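# Lift the mug off its peg and stand it upright

## Task

Remove the mug from the peg, set it down on the table standing upright with its opening facing up, and release it so it stays that way without the robot.

## Robot and tools

ROBOT. Two arms: left_arm carries a five-finger left hand and stands on the +y side; right_arm carries a right hand. The calibrated bases are at left_arm (+0.027, +0.320, 0) m, quat_wxyz (+1.000, 0, 0, -0.025), and right_arm (+0.035, -0.256, 0) m, quat_wxyz (+1.000, 0, 0, +0.005). A camera stand sits behind the arms. Loose objects may occasionally get a brief shove from outside.

FRAME. Scene frame: origin at table-top height, midway between the nominal bases; +z up, +x forward over the table, +y toward left_arm. Arm names do not match image sides. Reported poses, velocities and targets use this frame.

HAND POINT. Each arm is steered by a hand point fixed to the palm, 0.05 m in front of it and 0.15 m out from the wrist face. Its +z runs along straight fingers, +y points out of the palm. For the right hand +x points across the palm away from the thumb; for the left hand +x points toward the thumb. Straight fingers reach 0.06 to 0.07 m past the point, their centre lines 0.06 m behind it (-y). A rigid bracket on the little-finger side of the wrist can strike things. Gravity and friction often leave the hand 1 to 3 cm (sometimes 5 cm) short of the command, usually low; if it rests short, send the missing distance as a further offset. The controller limits each step's orientation to within 40 degrees of the measured one.

ROW LAYOUT. Every row is 28 numbers in [-1, 1], always for both arms: left_arm dx, dy, dz, rx, ry, rz, then left hand little, ring, middle, index, thumb_bend, thumb_turn, force_limit, speed; then the same 14 for right_arm. dx..rz are offsets, not poses: measured along scene axes from that arm's Hand target at the start of the action or move; 1.0 means 0.6 m or 180 degrees; rx, ry, rz form one rotation vector turning about the Hand target position. All rows of one action (and all targets of one move) count from that same start, so repeating an offset moves the arm further. Six zeros re-command the current Hand target. Finger numbers are absolute targets: +1 open/straight, -1 curled; thumb_turn +1 beside the palm, -1 in front of it opposite the fingers. force_limit maps -1..+1 to about 0..10 N at the fingertip (0..15 N for the two thumb motors). speed rises from near zero at -1 to full at +0.48 and above; use -0.94 or lower for a gentle grip. There is no 'no change' value: to keep a hand as it is, resend the eight hand numbers last executed for it; if none yet, send its hand_measured six values plus hand_force_limit and hand_speed. With the thumb turned in, the hand grips objects about 0.035 to 0.065 m thick, or a handle down to about 0.025 m.

TOOLS.
- execute_actions(actions, cameras): actions is a list of actions, each 1 to 15 rows at 1/30 s per row; a short action repeats its last row to fill 15. Images come back only if actions is empty or cameras requests them.
- move(target, speed, blend, blocking, cameras): target is one 28-number row or a list of up to 15 rows, all offsets from the same Hand targets. The hand point follows a straight path, all arms finishing together, 0.5 to 10 s. speed is top speed in m/s (0.002 to 4.3, default 0.25; rotation capped at twice that in rad/s), one value or one per target. blend in metres rounds corners of a list; 0 stops at each. blocking=false returns after about 0.5 s while the move runs. Paths do not avoid obstacles or the other arm. The result adds a 'move:' line: done, off_target, moving, held or fault, plus limits=paced (pose clipped) or limits=held (steps withheld).
- wait(seconds 0 to 10): lets time pass; a running move continues.
- stop(): brakes a running move.
- zoom_image(camera, region [x0, y0, x1, y1] pixels, at most 504 by 504) on the newest image of cam_head_left, cam_head_right, cam_high, cam_left_wrist or cam_right_wrist (each 672x504).
- show_instructions(): shows the reference pages.
- finished_scene(scene=1): ends the scene irreversibly.

RESULTS. end_effector_position (m) and end_effector_quat_wxyz in scene frame; Hand target = last commanded pose after clipping, the base for the next offsets. hand_measured, hand_stopped_by (moving, target, force, stalled, fault) and hand_load_n (N at fingertip, positive pushing the finger open) follow the six-motor order. A load dropping to about 0 signals a lost grip. Joint torques include the arm's own weight and wrap at ±28 N m for numbers 3 and 4. A MOTOR HOT line warns of heating; an OVER-TEMPERATURE FAULT drops that arm for 30 s or more.

AVOID. Letting the mug fall or leave the table; releasing it while moving; fast impacts or hard presses into the table, peg or stand; any contact between the two arms or one hand closing on the other; paths passing near an arm's own base; long holds with a stretched arm or pushing toward unreachable poses (heat); excessive finger force. To end a press, command the target back past the hand point.

Each tool is called as a command line: name --argument value for each argument, lists and objects as JSON in quotes; but a table of rows of numbers goes row by row, as --pt "numbers of a row", without its own name.

Reference images:

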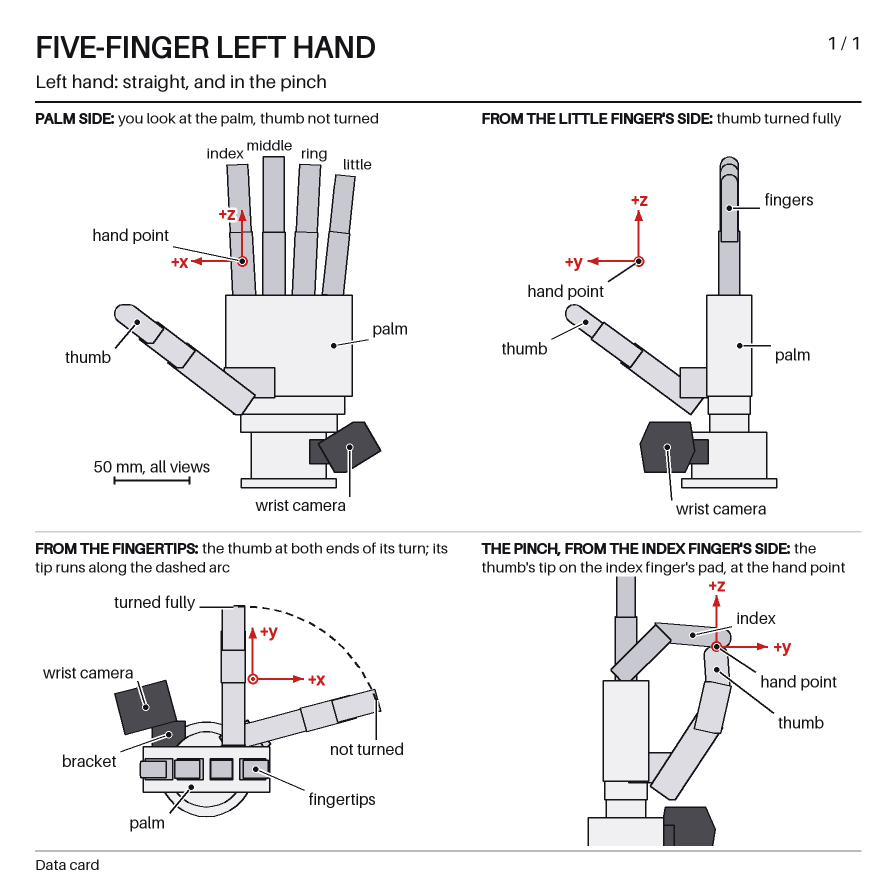

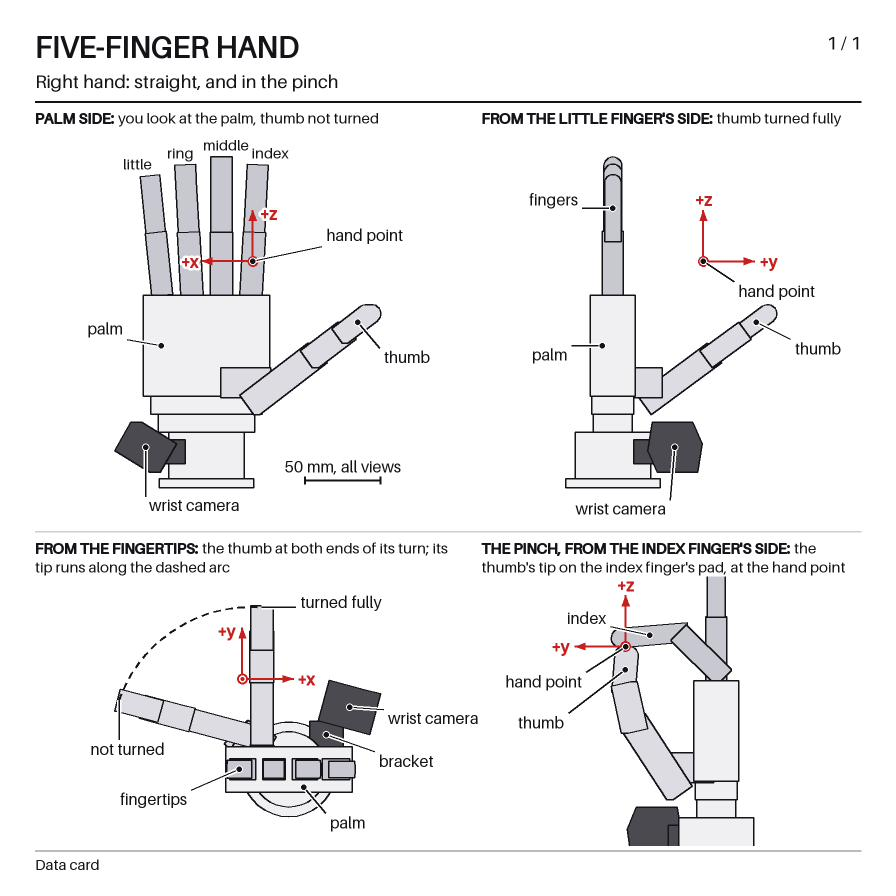

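## Session

execute_actions --actions '[]'

Scene clock: 0.00 s.
left_arm: end_effector_position=(+0.5774, +0.2697, +0.2645) hand_measured=(+1.000, +1.000, +1.000, +1.000, +1.000, +1.000) hand_load_n=(+0.0, +0.0, +0.0, +0.0, +0.0, +0.0) hand_stopped_by=(target, target, target, target, target, target) hand_force_limit=0.00 hand_speed=-0.80 end_effector_quat_wxyz=(+0.701, -0.017, +0.708, +0.085) | right_arm: end_effector_position=(+0.4714, -0.3812, +0.1863) hand_measured=(+1.000, +1.000, +1.000, +1.000, +1.000, +1.000) hand_load_n=(+0.0, +0.0, +0.0, +0.0, +0.0, +0.0) hand_stopped_by=(target, target, target, target, target, target) hand_force_limit=0.00 hand_speed=-0.80 end_effector_quat_wxyz=(+0.258, +0.070, +0.795, -0.544)
Joint positions: left_arm=[-0.315 1.363 0.734 0.626 -0.51 1.666] | right_arm=[0.055 1.158 0.674 -0.302 1.171 1.275]
Joint velocities: within noise
Joint torques (N m): no reading
Heat: left arm: hottest waist 24 °C; right arm: hottest elbow 23 °C.
Hand target: left_arm +0.5833, +0.2674, +0.2818; +0.713, -0.023, +0.696, +0.081 | right_arm +0.4774, -0.3807, +0.1933; +0.264, +0.074, +0.794, -0.543

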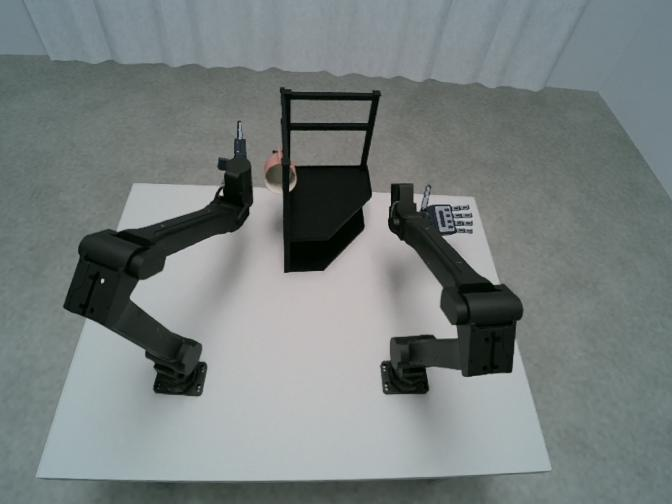

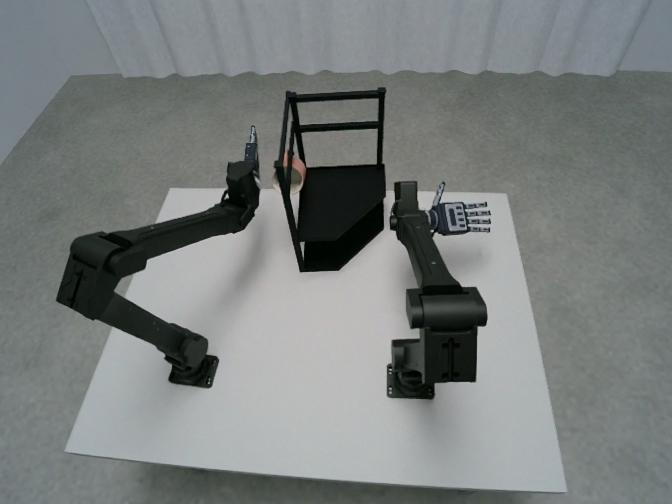

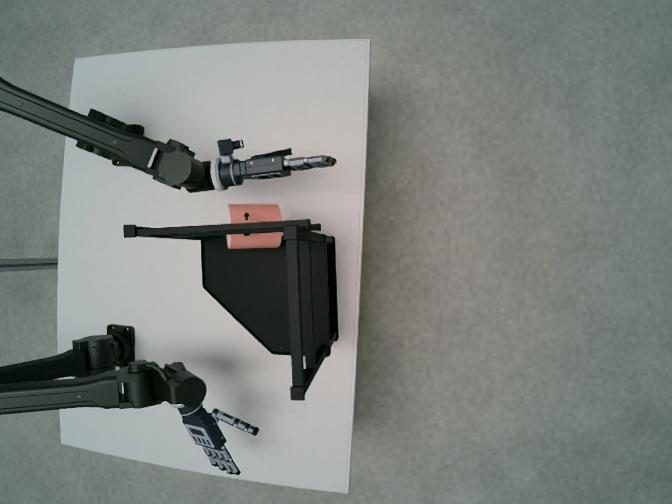

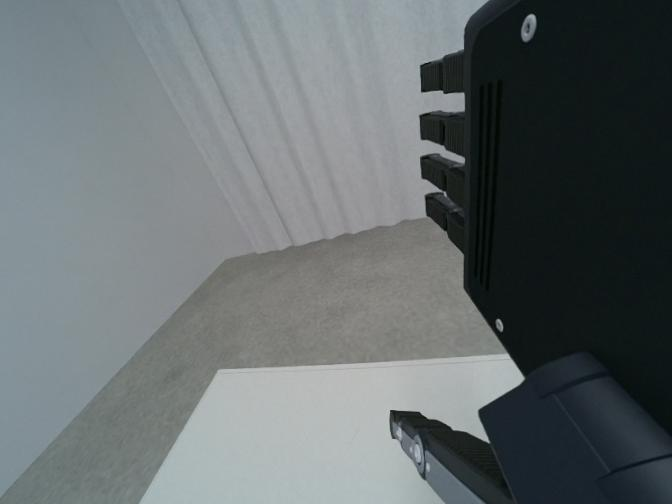

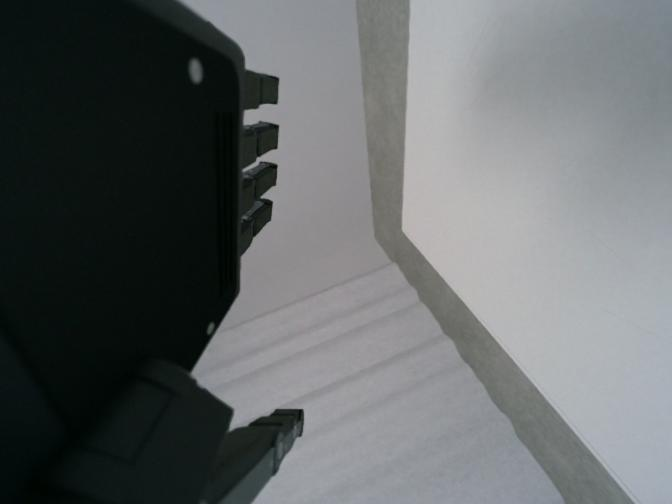

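zoom_image --camera "cam_head_left" --region '[200, 70, 400, 290]'

zoom_image --camera "cam_head_right" --region '[200, 70, 400, 290]'

zoom_image --camera "cam_high" --region '[110, 110, 350, 420]'

Scaled by 2.291 from the camera's 672x504 image, which has a finer 960x720 frame.

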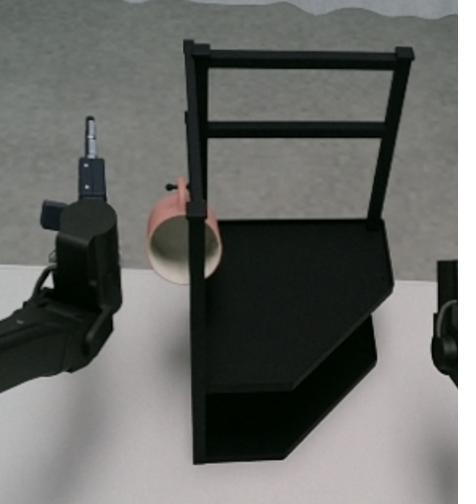

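Scaled by 2.291 from the camera's 672x504 image, which has a finer 960x720 frame.

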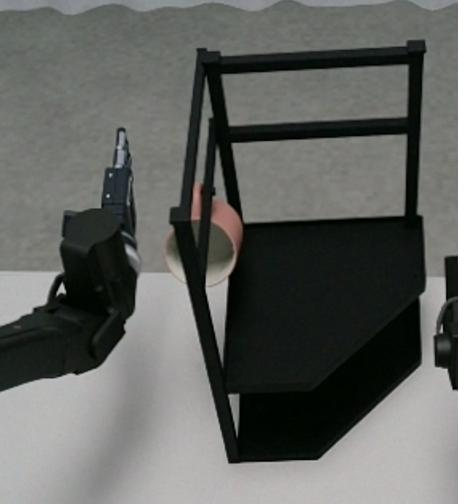

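Scaled by 1.626 from the camera's 672x504 image, which has a finer 960x720 frame.

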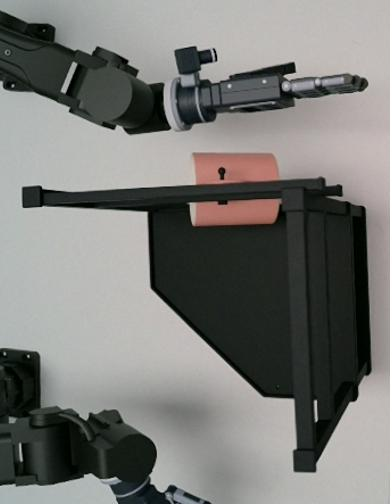

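zoom_image --camera "cam_head_right" --region '[260, 80, 350, 200]'

zoom_image --camera "cam_head_left" --region '[240, 80, 330, 200]'

zoom_image --camera "cam_high" --region '[200, 190, 350, 280]'

Scaled by 4.200 from the camera's 672x504 image, which has a finer 960x720 frame.

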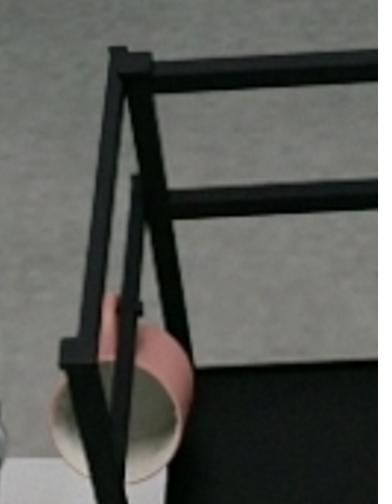

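Scaled by 4.200 from the camera's 672x504 image, which has a finer 960x720 frame.

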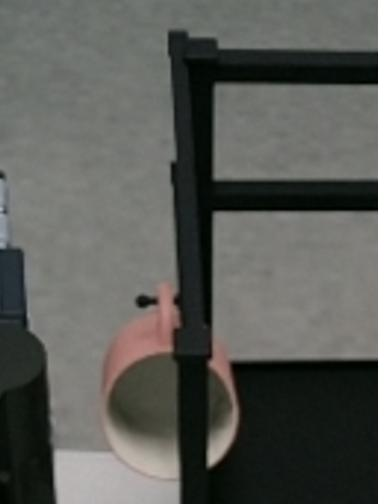

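Scaled by 3.360 from the camera's 672x504 image, which has a finer 960x720 frame.

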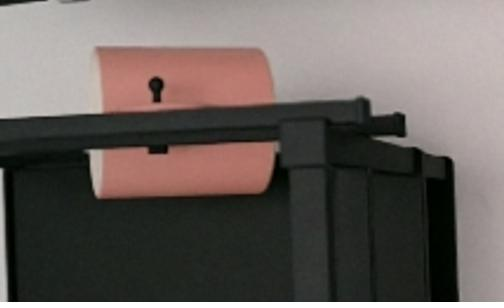

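zoom_image --camera "cam_head_left" --region '[255, 140, 305, 205]'

zoom_image --camera "cam_head_right" --region '[265, 140, 315, 205]'

zoom_image --camera "cam_high" --region '[220, 195, 300, 260]'

Scaled by 7.754 from the camera's 672x504 image, which has a finer 960x720 frame.

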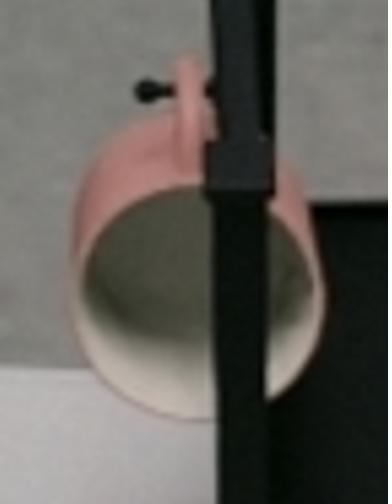

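Scaled by 7.754 from the camera's 672x504 image, which has a finer 960x720 frame.

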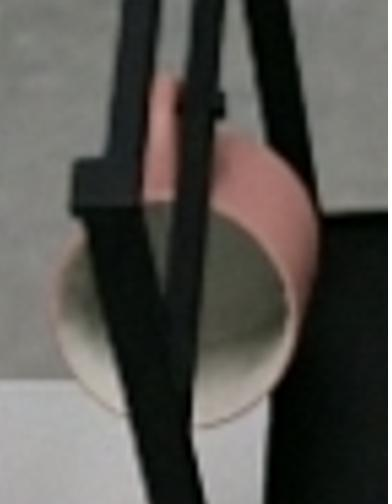

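Scaled by 6.300 from the camera's 672x504 image, which has a finer 960x720 frame.

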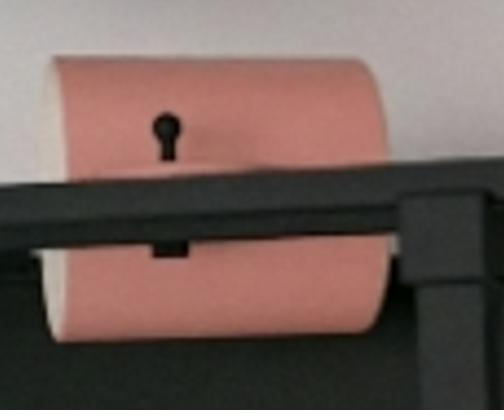

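move --target '[-0.2338, 0.021, 0.015, -0.1152, 0.1261, -0.4819, -1, -1, 0.3, 0.3, 1, -1, 0, -0.4, 0,0,0,0,0,0, 1,1,1,1,1,1,0,-0.8]' --speed 0.3 --cameras '["all"]'

Scene clock: 409.10 s.
left_arm: end_effector_position=(+0.4367, +0.2736, +0.2693) hand_measured=(-1.000, -1.000, +0.300, +0.300, +1.000, -1.000) hand_load_n=(+0.0, -0.5, +0.0, +0.0, +0.0, +0.0) hand_stopped_by=(target, target, target, target, target, target) hand_force_limit=0.00 hand_speed=-0.40 end_effector_quat_wxyz=(+0.488, +0.262, +0.659, -0.509) | right_arm: end_effector_position=(+0.4714, -0.3812, +0.1863) hand_measured=(+1.000, +1.000, +1.000, +1.000, +1.000, +1.000) hand_load_n=(-0.5, +0.0, +0.0, +0.0, +0.0, -0.5) hand_stopped_by=(target, target, target, target, target, target) hand_force_limit=0.00 hand_speed=-0.80 end_effector_quat_wxyz=(+0.258, +0.070, +0.795, -0.544)
Joint positions: left_arm=[0.427 1.069 0.72 -0.236 1.56 1.728] | right_arm=[0.055 1.158 0.674 -0.302 1.171 1.275]
Joint torques (N m): left_arm=[1.26 -6.18 10.4 0.61 0.84 0.05] | right_arm=[-0.38 -6.59 9.78 0.98 0.52 -0.04]
Heat: left arm: hottest elbow 37 °C; right arm: hottest elbow 32 °C.
Hand target: left_arm +0.4431, +0.2800, +0.2907; +0.422, +0.355, +0.639, -0.536 | right_arm +0.4774, -0.3807, +0.1933; +0.264, +0.074, +0.794, -0.543
Off the commanded pose: left_arm 0.023 m, 14 deg | right_arm 0.009 m, 1 deg.
joint sent to its limit (left arm) — joint 5 (wrist yaw), upper limit. The joint targets are off in orientation, not in position.
move: off_target (left_arm)

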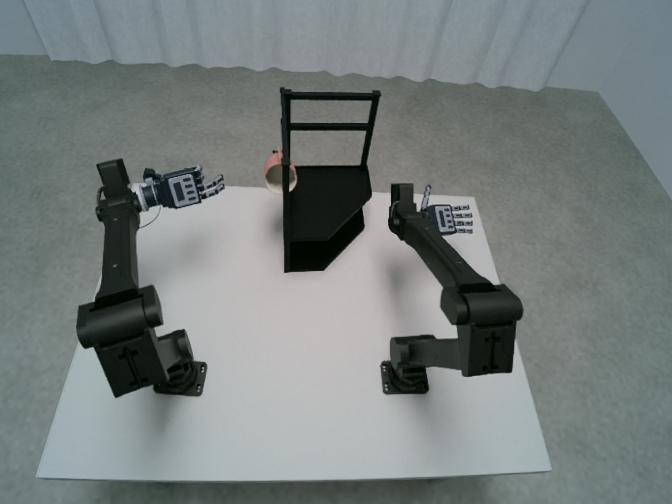

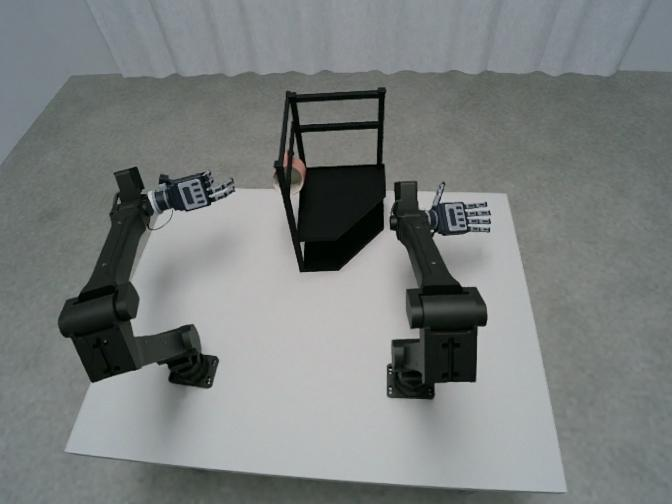

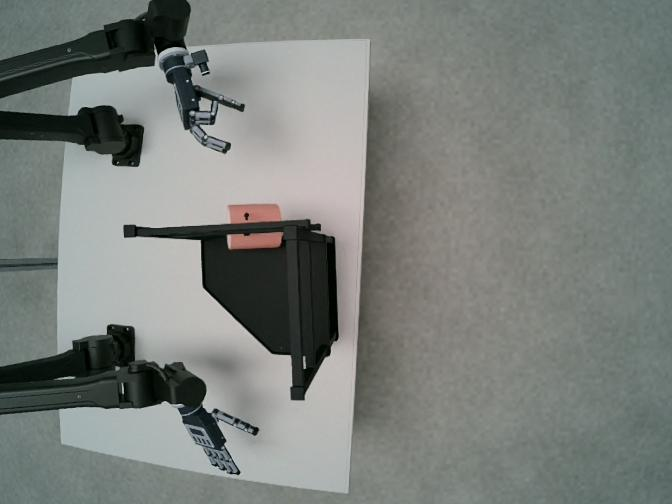

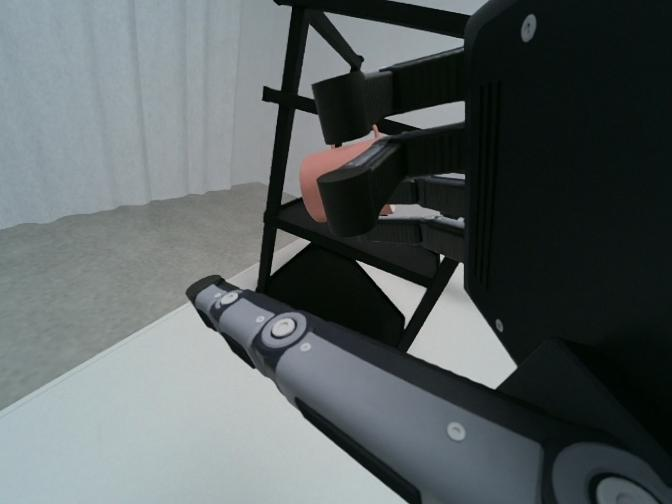

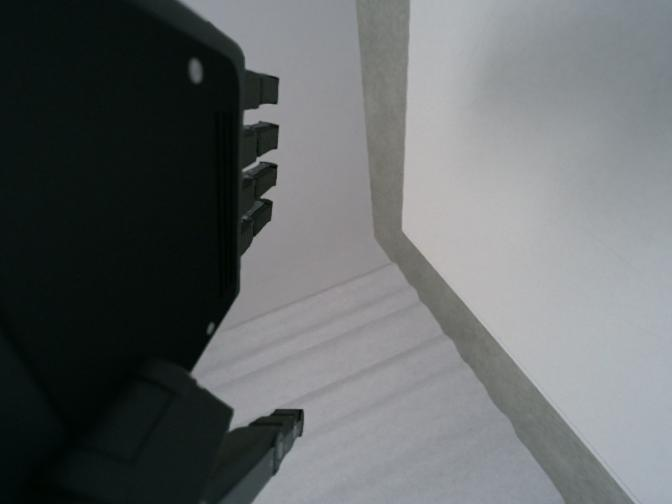

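move --target '[-0.005, -0.19, 0.007, 0,0,0, -1, -1, 0.3, 0.3, 1, -1, 0, -0.4, 0,0,0,0,0,0, 1,1,1,1,1,1,0,-0.8]' --speed 0.2 --cameras '["cam_head_left","cam_high","cam_left_wrist"]'

Scene clock: 422.07 s.
left_arm: end_effector_position=(+0.4259, +0.1680, +0.2695) hand_measured=(-1.000, -1.000, +0.300, +0.300, +1.000, -1.000) hand_load_n=(+0.0, +0.0, +0.0, +0.0, +0.0, +0.0) hand_stopped_by=(target, target, target, target, target, target) hand_force_limit=0.00 hand_speed=-0.40 end_effector_quat_wxyz=(+0.412, +0.334, +0.648, -0.546) | right_arm: end_effector_position=(+0.4714, -0.3812, +0.1863) hand_measured=(+1.000, +1.000, +1.000, +1.000, +1.000, +1.000) hand_load_n=(+0.0, +0.0, +0.0, +0.0, +0.0, -0.5) hand_stopped_by=(target, target, target, target, target, target) hand_force_limit=0.00 hand_speed=-0.80 end_effector_quat_wxyz=(+0.258, +0.070, +0.795, -0.544)
Joint positions: left_arm=[0.139 1.086 0.779 -0.364 1.468 1.791] | right_arm=[0.055 1.158 0.674 -0.302 1.171 1.275]
Joint torques (N m): left_arm=[-0.03 -5.13 11.88 0.59 0.71 0.1] | right_arm=[-0.32 -6.59 9.81 0.98 0.52 -0.05]
Heat: left arm: hottest elbow 39 °C; right arm: hottest elbow 32 °C.
Hand target: left_arm +0.4401, +0.1660, +0.2949; +0.422, +0.355, +0.639, -0.536 | right_arm +0.4774, -0.3807, +0.1933; +0.264, +0.074, +0.794, -0.543
Off the commanded pose: left_arm 0.029 m, 3 deg | right_arm 0.009 m, 1 deg.
move: off_target (left_arm)
Images, in order (width x height): cam_head_left 672x504, cam_high 672x504, cam_left_wrist 672x504.

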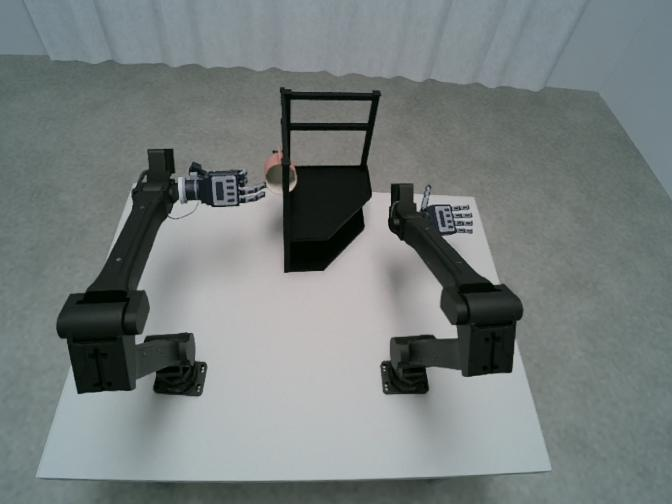

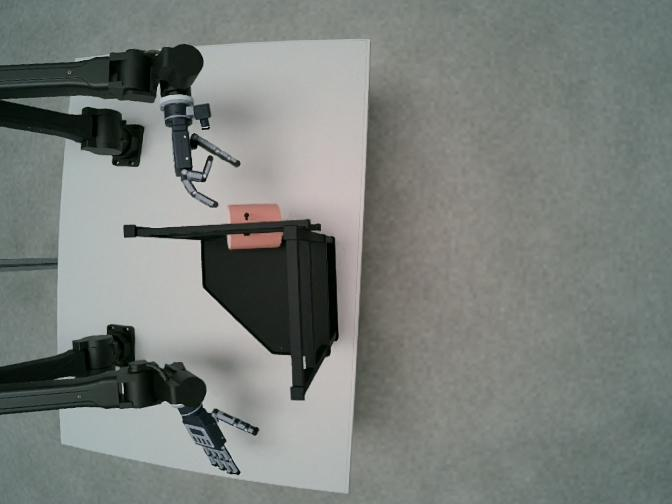

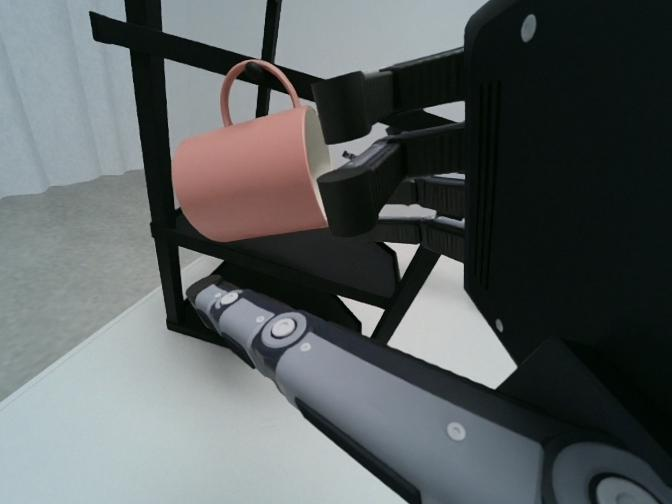

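move --target '[0.023, -0.072, 0.006, 0,0,0, -1, -1, 0.3, 0.3, 1, -1, 0, -0.4, 0,0,0,0,0,0, 1,1,1,1,1,1,0,-0.8]' --speed 0.15 --cameras '["cam_head_left","cam_high","cam_left_wrist"]'

Scene clock: 431.40 s.
left_arm: end_effector_position=(+0.4470, +0.1264, +0.2860) hand_measured=(-1.000, -1.000, +0.300, +0.300, +1.000, -1.000) hand_load_n=(+0.0, +0.0, +0.0, +0.0, +0.0, +0.5) hand_stopped_by=(target, target, target, target, target, target) hand_force_limit=0.00 hand_speed=-0.40 end_effector_quat_wxyz=(+0.414, +0.346, +0.647, -0.539) | right_arm: end_effector_position=(+0.4714, -0.3812, +0.1863) hand_measured=(+1.000, +1.000, +1.000, +1.000, +1.000, +1.000) hand_load_n=(+0.0, +0.0, +0.0, +0.0, +0.0, +0.0) hand_stopped_by=(target, target, target, target, target, target) hand_force_limit=0.00 hand_speed=-0.80 end_effector_quat_wxyz=(+0.258, +0.070, +0.795, -0.544)
Joint positions: left_arm=[0.013 1.115 0.795 -0.05 1.358 1.509] | right_arm=[0.055 1.158 0.674 -0.302 1.171 1.275]
Joint torques (N m): left_arm=[-0.03 -5.83 9.59 1.8 0.44 -0.05] | right_arm=[-0.38 -6.59 9.8 0.95 0.53 -0.04]
Heat: left arm: hottest elbow 40 °C; right arm: hottest elbow 32 °C.
Hand target: left_arm +0.4538, +0.1228, +0.2986; +0.422, +0.355, +0.639, -0.536 | right_arm +0.4774, -0.3807, +0.1933; +0.264, +0.074, +0.794, -0.543
Off the commanded pose: left_arm 0.015 m, 2 deg | right_arm 0.009 m, 1 deg.
move: off_target (left_arm)
Images, in order (width x height): cam_head_left 672x504, cam_high 672x504, cam_left_wrist 672x504.

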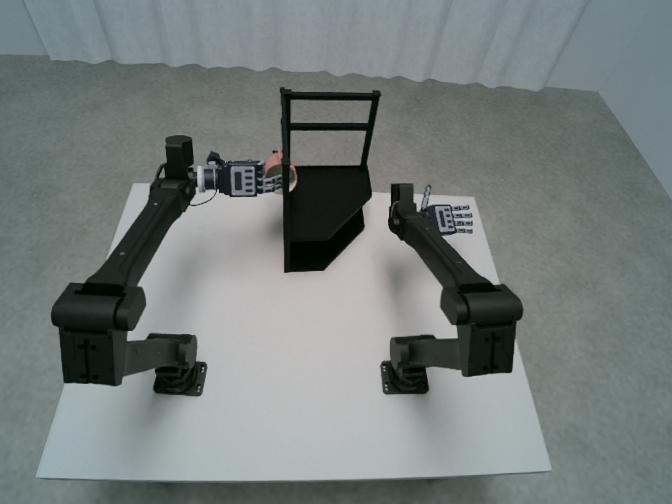

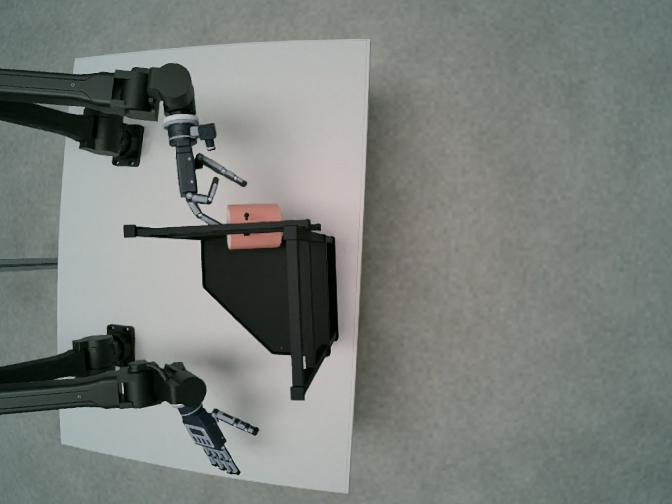

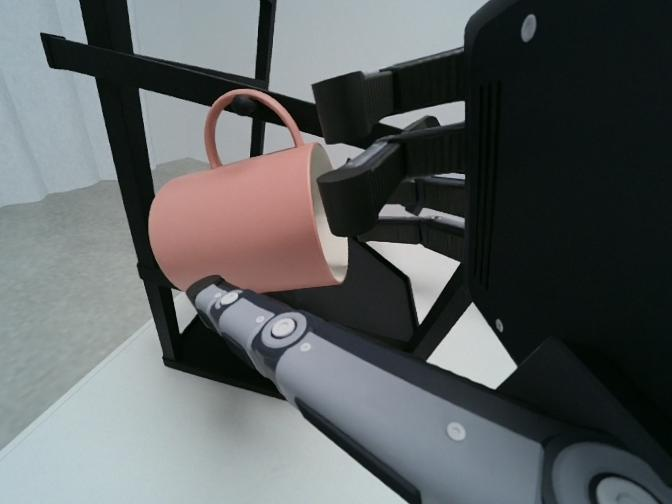

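zoom_image --camera "cam_head_left" --region '[220, 130, 310, 215]'

zoom_image --camera "cam_high" --region '[160, 130, 300, 260]'

zoom_image --camera "cam_left_wrist" --region '[100, 40, 480, 340]'

Scaled by 5.600 from the camera's 672x504 image, which has a finer 960x720 frame.

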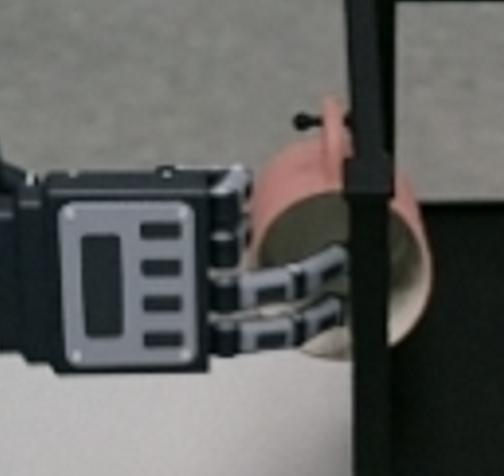

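Scaled by 3.600 from the camera's 672x504 image, which has a finer 960x720 frame.

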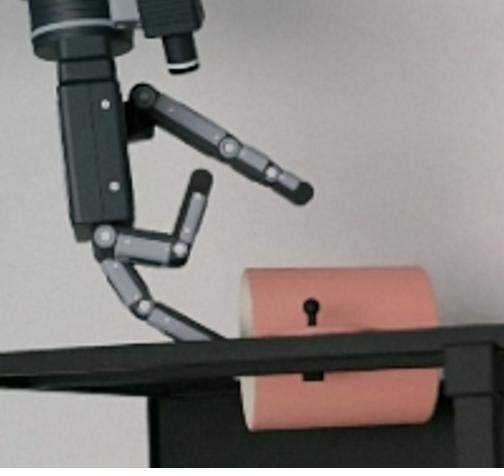

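Scaled by 1.326 from the camera's 672x504 image, which has a finer 960x720 frame.

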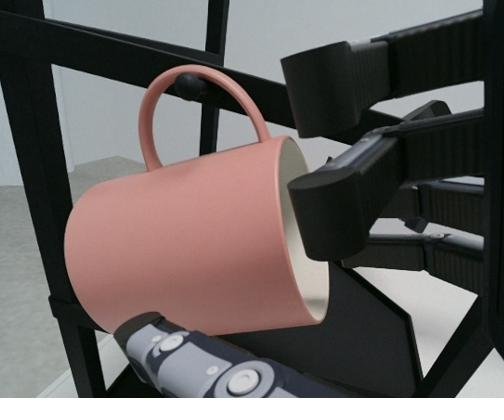

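move --target '[0.048, -0.015, -0.035, 0,0,0, -1, -1, 0.3, 0.3, 1, -1, 0, -0.4, 0,0,0,0,0,0, 1,1,1,1,1,1,0,-0.8]' --speed 0.1 --cameras '["cam_head_left","cam_high","cam_left_wrist"]'

Scene clock: 449.80 s.
left_arm: end_effector_position=(+0.4707, +0.1183, +0.2563) hand_measured=(-1.000, -1.000, +0.300, +0.300, +1.000, -1.000) hand_load_n=(+0.0, +0.0, +0.0, +0.5, +0.0, +0.5) hand_stopped_by=(target, target, target, target, target, target) hand_force_limit=0.00 hand_speed=-0.40 end_effector_quat_wxyz=(+0.407, +0.342, +0.651, -0.542) | right_arm: end_effector_position=(+0.4714, -0.3812, +0.1863) hand_measured=(+1.000, +1.000, +1.000, +1.000, +1.000, +1.000) hand_load_n=(+0.0, +0.0, +0.0, +0.0, +0.0, -0.5) hand_stopped_by=(target, target, target, target, target, target) hand_force_limit=0.00 hand_speed=-0.80 end_effector_quat_wxyz=(+0.258, +0.070, +0.795, -0.544)
Joint positions: left_arm=[-0.006 1.222 0.795 0.067 1.34 1.478] | right_arm=[0.055 1.158 0.674 -0.302 1.171 1.275]
Joint torques (N m): left_arm=[-0.15 -7.18 10.41 1.81 0.38 -0.03] | right_arm=[-0.26 -6.65 9.8 0.96 0.52 -0.04]
Heat: left arm: hottest elbow 39 °C; right arm: hottest elbow 32 °C.
Hand target: left_arm +0.4827, +0.1139, +0.2774; +0.422, +0.355, +0.639, -0.536 | right_arm +0.4774, -0.3807, +0.1933; +0.264, +0.074, +0.794, -0.543
Off the commanded pose: left_arm 0.025 m, 3 deg | right_arm 0.009 m, 1 deg.
move: off_target (left_arm)
Images, in order (width x height): cam_head_left 672x504, cam_high 672x504, cam_left_wrist 672x504.

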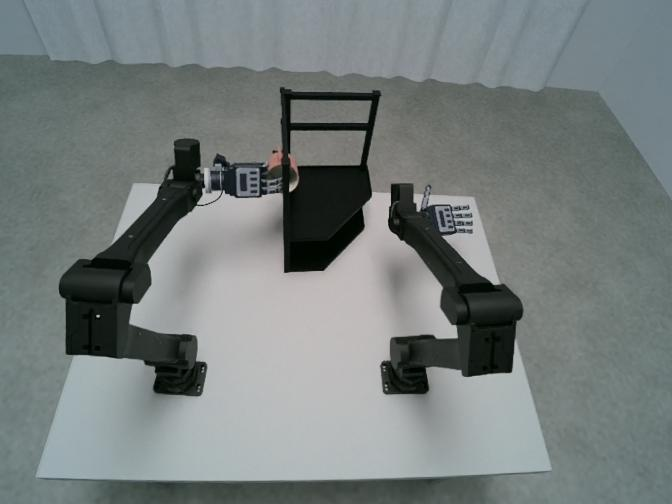

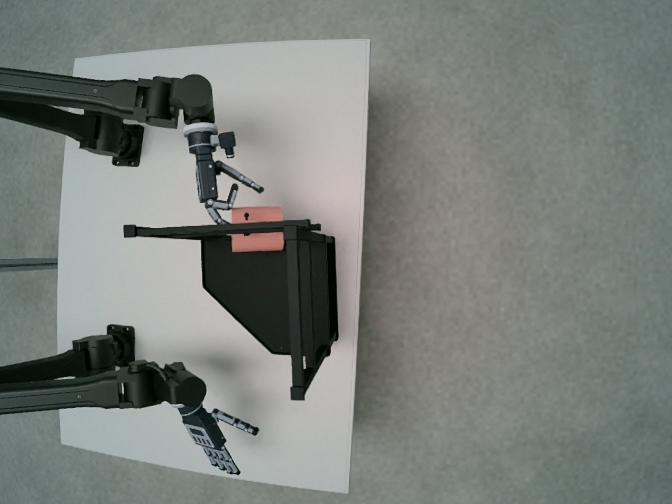

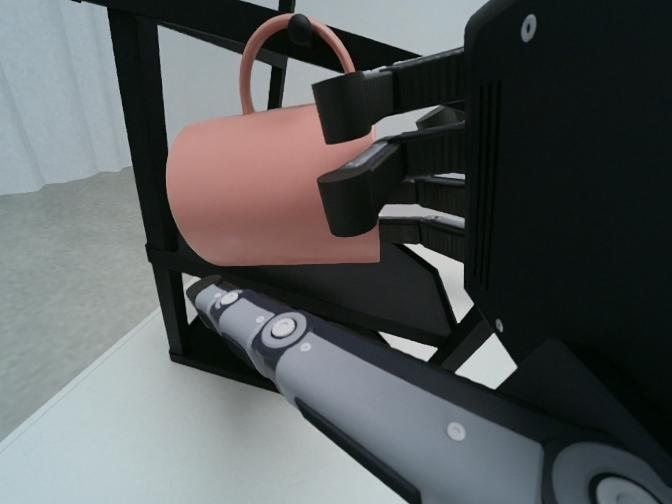

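zoom_image --camera "cam_high" --region '[180, 150, 320, 260]'

zoom_image --camera "cam_head_left" --region '[220, 130, 310, 215]'

zoom_image --camera "cam_left_wrist" --region '[100, 0, 480, 320]'

Scaled by 3.600 from the camera's 672x504 image, which has a finer 960x720 frame.

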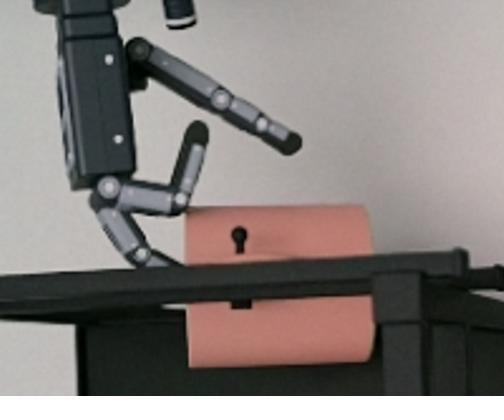

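Scaled by 5.600 from the camera's 672x504 image, which has a finer 960x720 frame.

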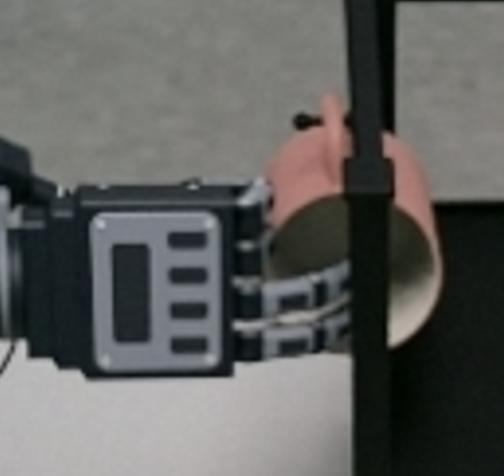

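Scaled by 1.326 from the camera's 672x504 image, which has a finer 960x720 frame.

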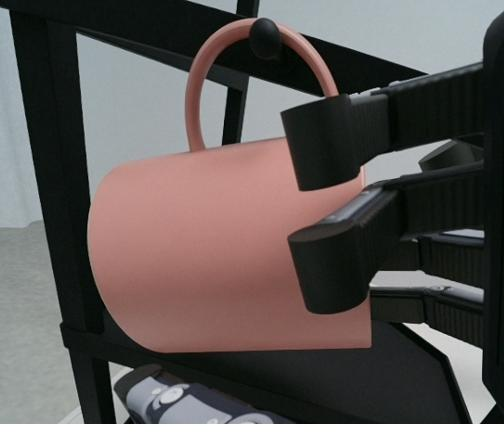

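move --target '[-0.05, 0.0, 0.055, 0,0,0, -1, -1, 0.3, 0.3, 1, -1, 0, -0.4, 0,0,0,0,0,0, 1,1,1,1,1,1,0,-0.8]' --speed 0.12 --cameras '["cam_head_left","cam_high","cam_left_wrist"]'

Scene clock: 481.87 s.
left_arm: end_effector_position=(+0.4472, +0.1175, +0.2904) hand_measured=(-1.000, -1.000, +0.300, +0.300, +1.000, -1.000) hand_load_n=(+0.0, +0.0, +0.0, +0.0, +0.0, +0.5) hand_stopped_by=(target, target, target, target, target, target) hand_force_limit=0.00 hand_speed=-0.40 end_effector_quat_wxyz=(+0.414, +0.345, +0.647, -0.540) | right_arm: end_effector_position=(+0.4714, -0.3812, +0.1863) hand_measured=(+1.000, +1.000, +1.000, +1.000, +1.000, +1.000) hand_load_n=(+0.0, +0.0, +0.0, +0.0, +0.0, +0.0) hand_stopped_by=(target, target, target, target, target, target) hand_force_limit=0.00 hand_speed=-0.80 end_effector_quat_wxyz=(+0.258, +0.070, +0.795, -0.544)
Joint positions: left_arm=[-0.012 1.112 0.795 -0.004 1.334 1.456] | right_arm=[0.055 1.158 0.674 -0.302 1.171 1.275]
Joint torques (N m): left_arm=[-0.03 -6.89 10.51 0.83 0.39 0.01] | right_arm=[-0.32 -6.59 9.81 0.96 0.53 -0.04]
Heat: left arm: hottest elbow 41 °C; right arm: hottest elbow 32 °C.
Hand target: left_arm +0.4526, +0.1139, +0.3106; +0.422, +0.355, +0.639, -0.536 | right_arm +0.4774, -0.3807, +0.1933; +0.264, +0.074, +0.794, -0.543
Off the commanded pose: left_arm 0.021 m, 2 deg | right_arm 0.009 m, 1 deg.
move: off_target (left_arm)
Images, in order (width x height): cam_head_left 672x504, cam_high 672x504, cam_left_wrist 672x504.

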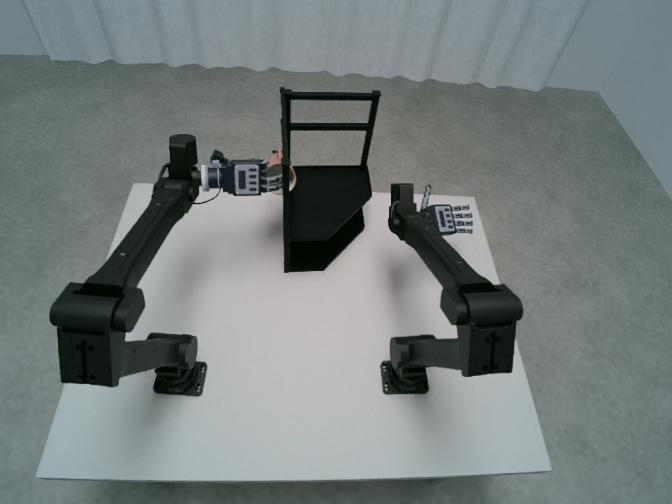

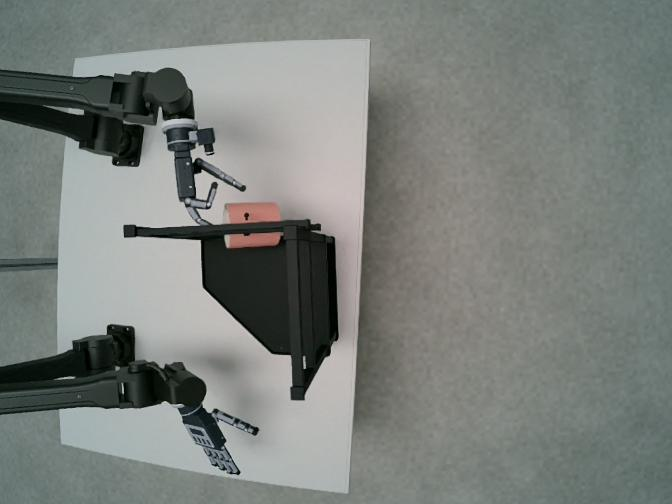

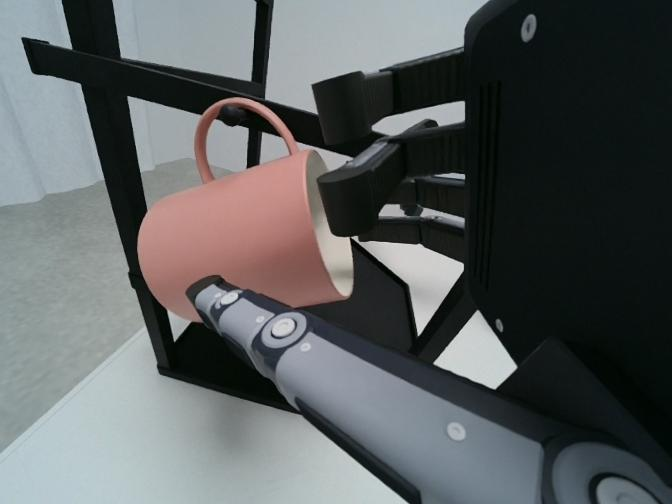

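zoom_image --camera "cam_head_left" --region '[220, 130, 310, 215]'

zoom_image --camera "cam_high" --region '[180, 150, 320, 260]'

zoom_image --camera "cam_left_wrist" --region '[100, 40, 480, 340]'

Scaled by 5.600 from the camera's 672x504 image, which has a finer 960x720 frame.

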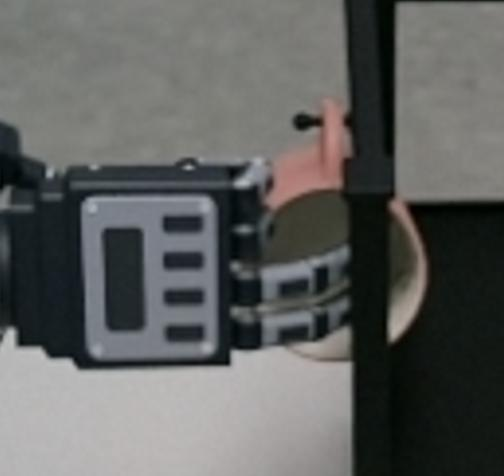

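Scaled by 3.600 from the camera's 672x504 image, which has a finer 960x720 frame.

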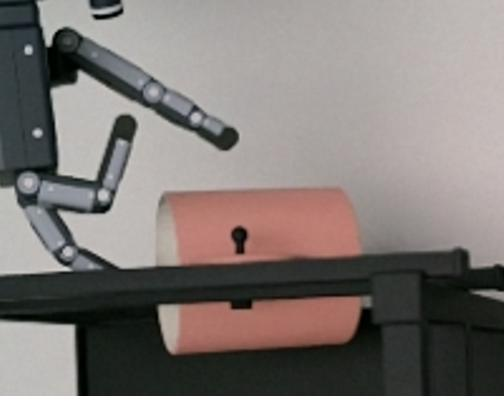

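Scaled by 1.326 from the camera's 672x504 image, which has a finer 960x720 frame.

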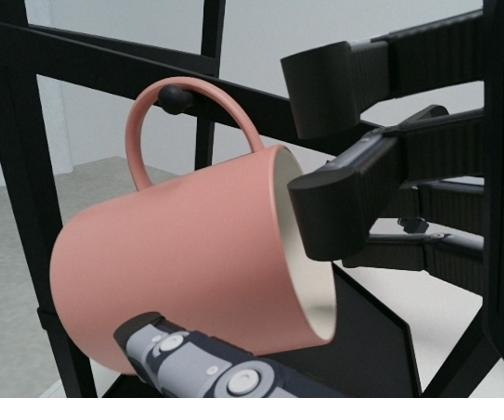

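move --target '[0.0657, 0.0035, -0.0293, 0,0,0, -1, -1, 0.3, 0.3, 1, -1, 0, -0.4, 0,0,0,0,0,0, 1,1,1,1,1,1,0,-0.8]' --speed 0.1 --cameras '["cam_head_left","cam_high","cam_left_wrist"]'

Scene clock: 499.57 s.
left_arm: end_effector_position=(+0.4718, +0.1149, +0.2627) hand_measured=(-1.000, -1.000, +0.300, +0.300, +1.000, -1.000) hand_load_n=(+0.0, +0.0, +0.0, +0.0, +0.0, +0.0) hand_stopped_by=(target, target, target, target, target, target) hand_force_limit=0.00 hand_speed=-0.40 end_effector_quat_wxyz=(+0.395, +0.336, +0.655, -0.550) | right_arm: end_effector_position=(+0.4714, -0.3812, +0.1863) hand_measured=(+1.000, +1.000, +1.000, +1.000, +1.000, +1.000) hand_load_n=(+0.0, +0.0, +0.0, +0.0, +0.0, +0.0) hand_stopped_by=(target, target, target, target, target, target) hand_force_limit=0.00 hand_speed=-0.80 end_effector_quat_wxyz=(+0.258, +0.070, +0.795, -0.544)
Joint positions: left_arm=[-0.012 1.226 0.827 0.017 1.345 1.47] | right_arm=[0.055 1.158 0.674 -0.302 1.171 1.275]
Joint torques (N m): left_arm=[0.73 -7.3 11.73 1.8 0.48 0.11] | right_arm=[-0.26 -6.53 9.84 0.99 0.52 -0.04]
Heat: left arm: hottest elbow 41 °C; right arm: hottest elbow 32 °C.
Hand target: left_arm +0.4921, +0.1160, +0.2930; +0.422, +0.355, +0.639, -0.536 | right_arm +0.4774, -0.3807, +0.1933; +0.264, +0.074, +0.794, -0.543
Off the commanded pose: left_arm 0.036 m, 5 deg | right_arm 0.009 m, 1 deg.
move: off_target (left_arm)
Images, in order (width x height): cam_head_left 672x504, cam_high 672x504, cam_left_wrist 672x504.

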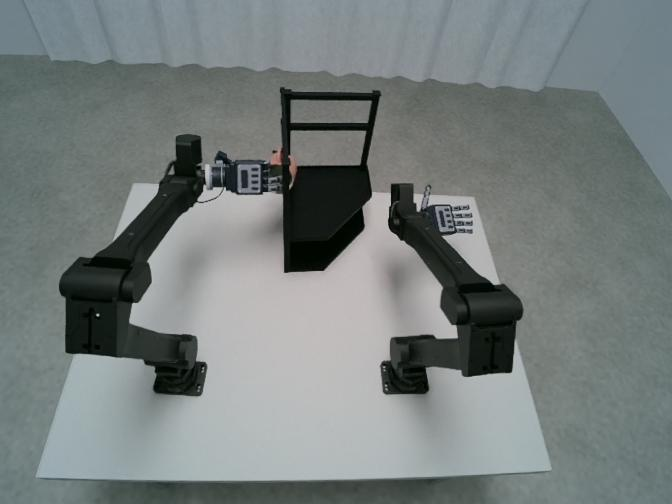

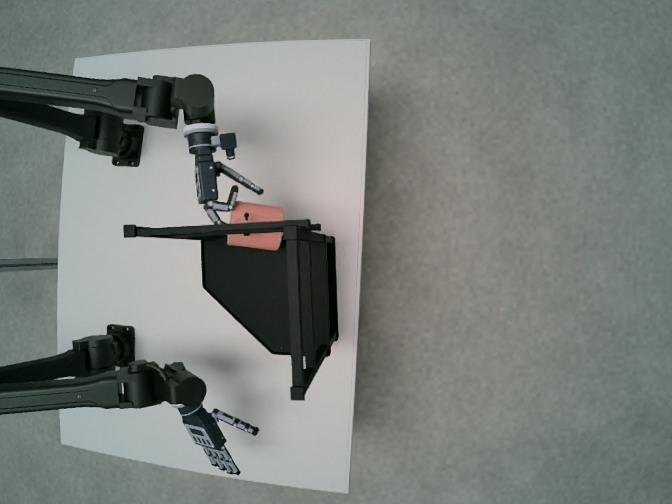

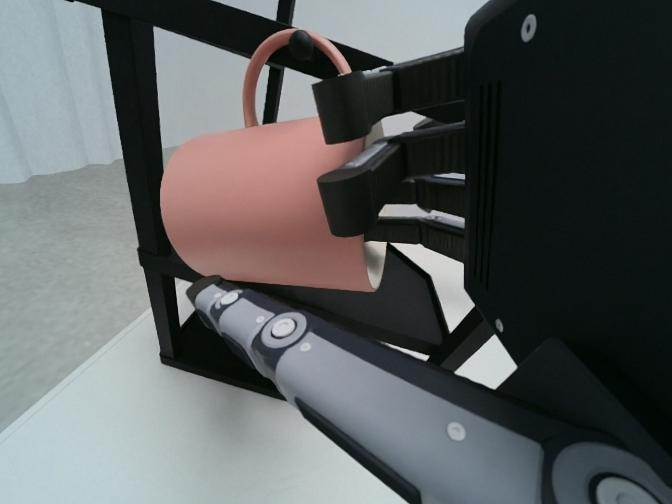

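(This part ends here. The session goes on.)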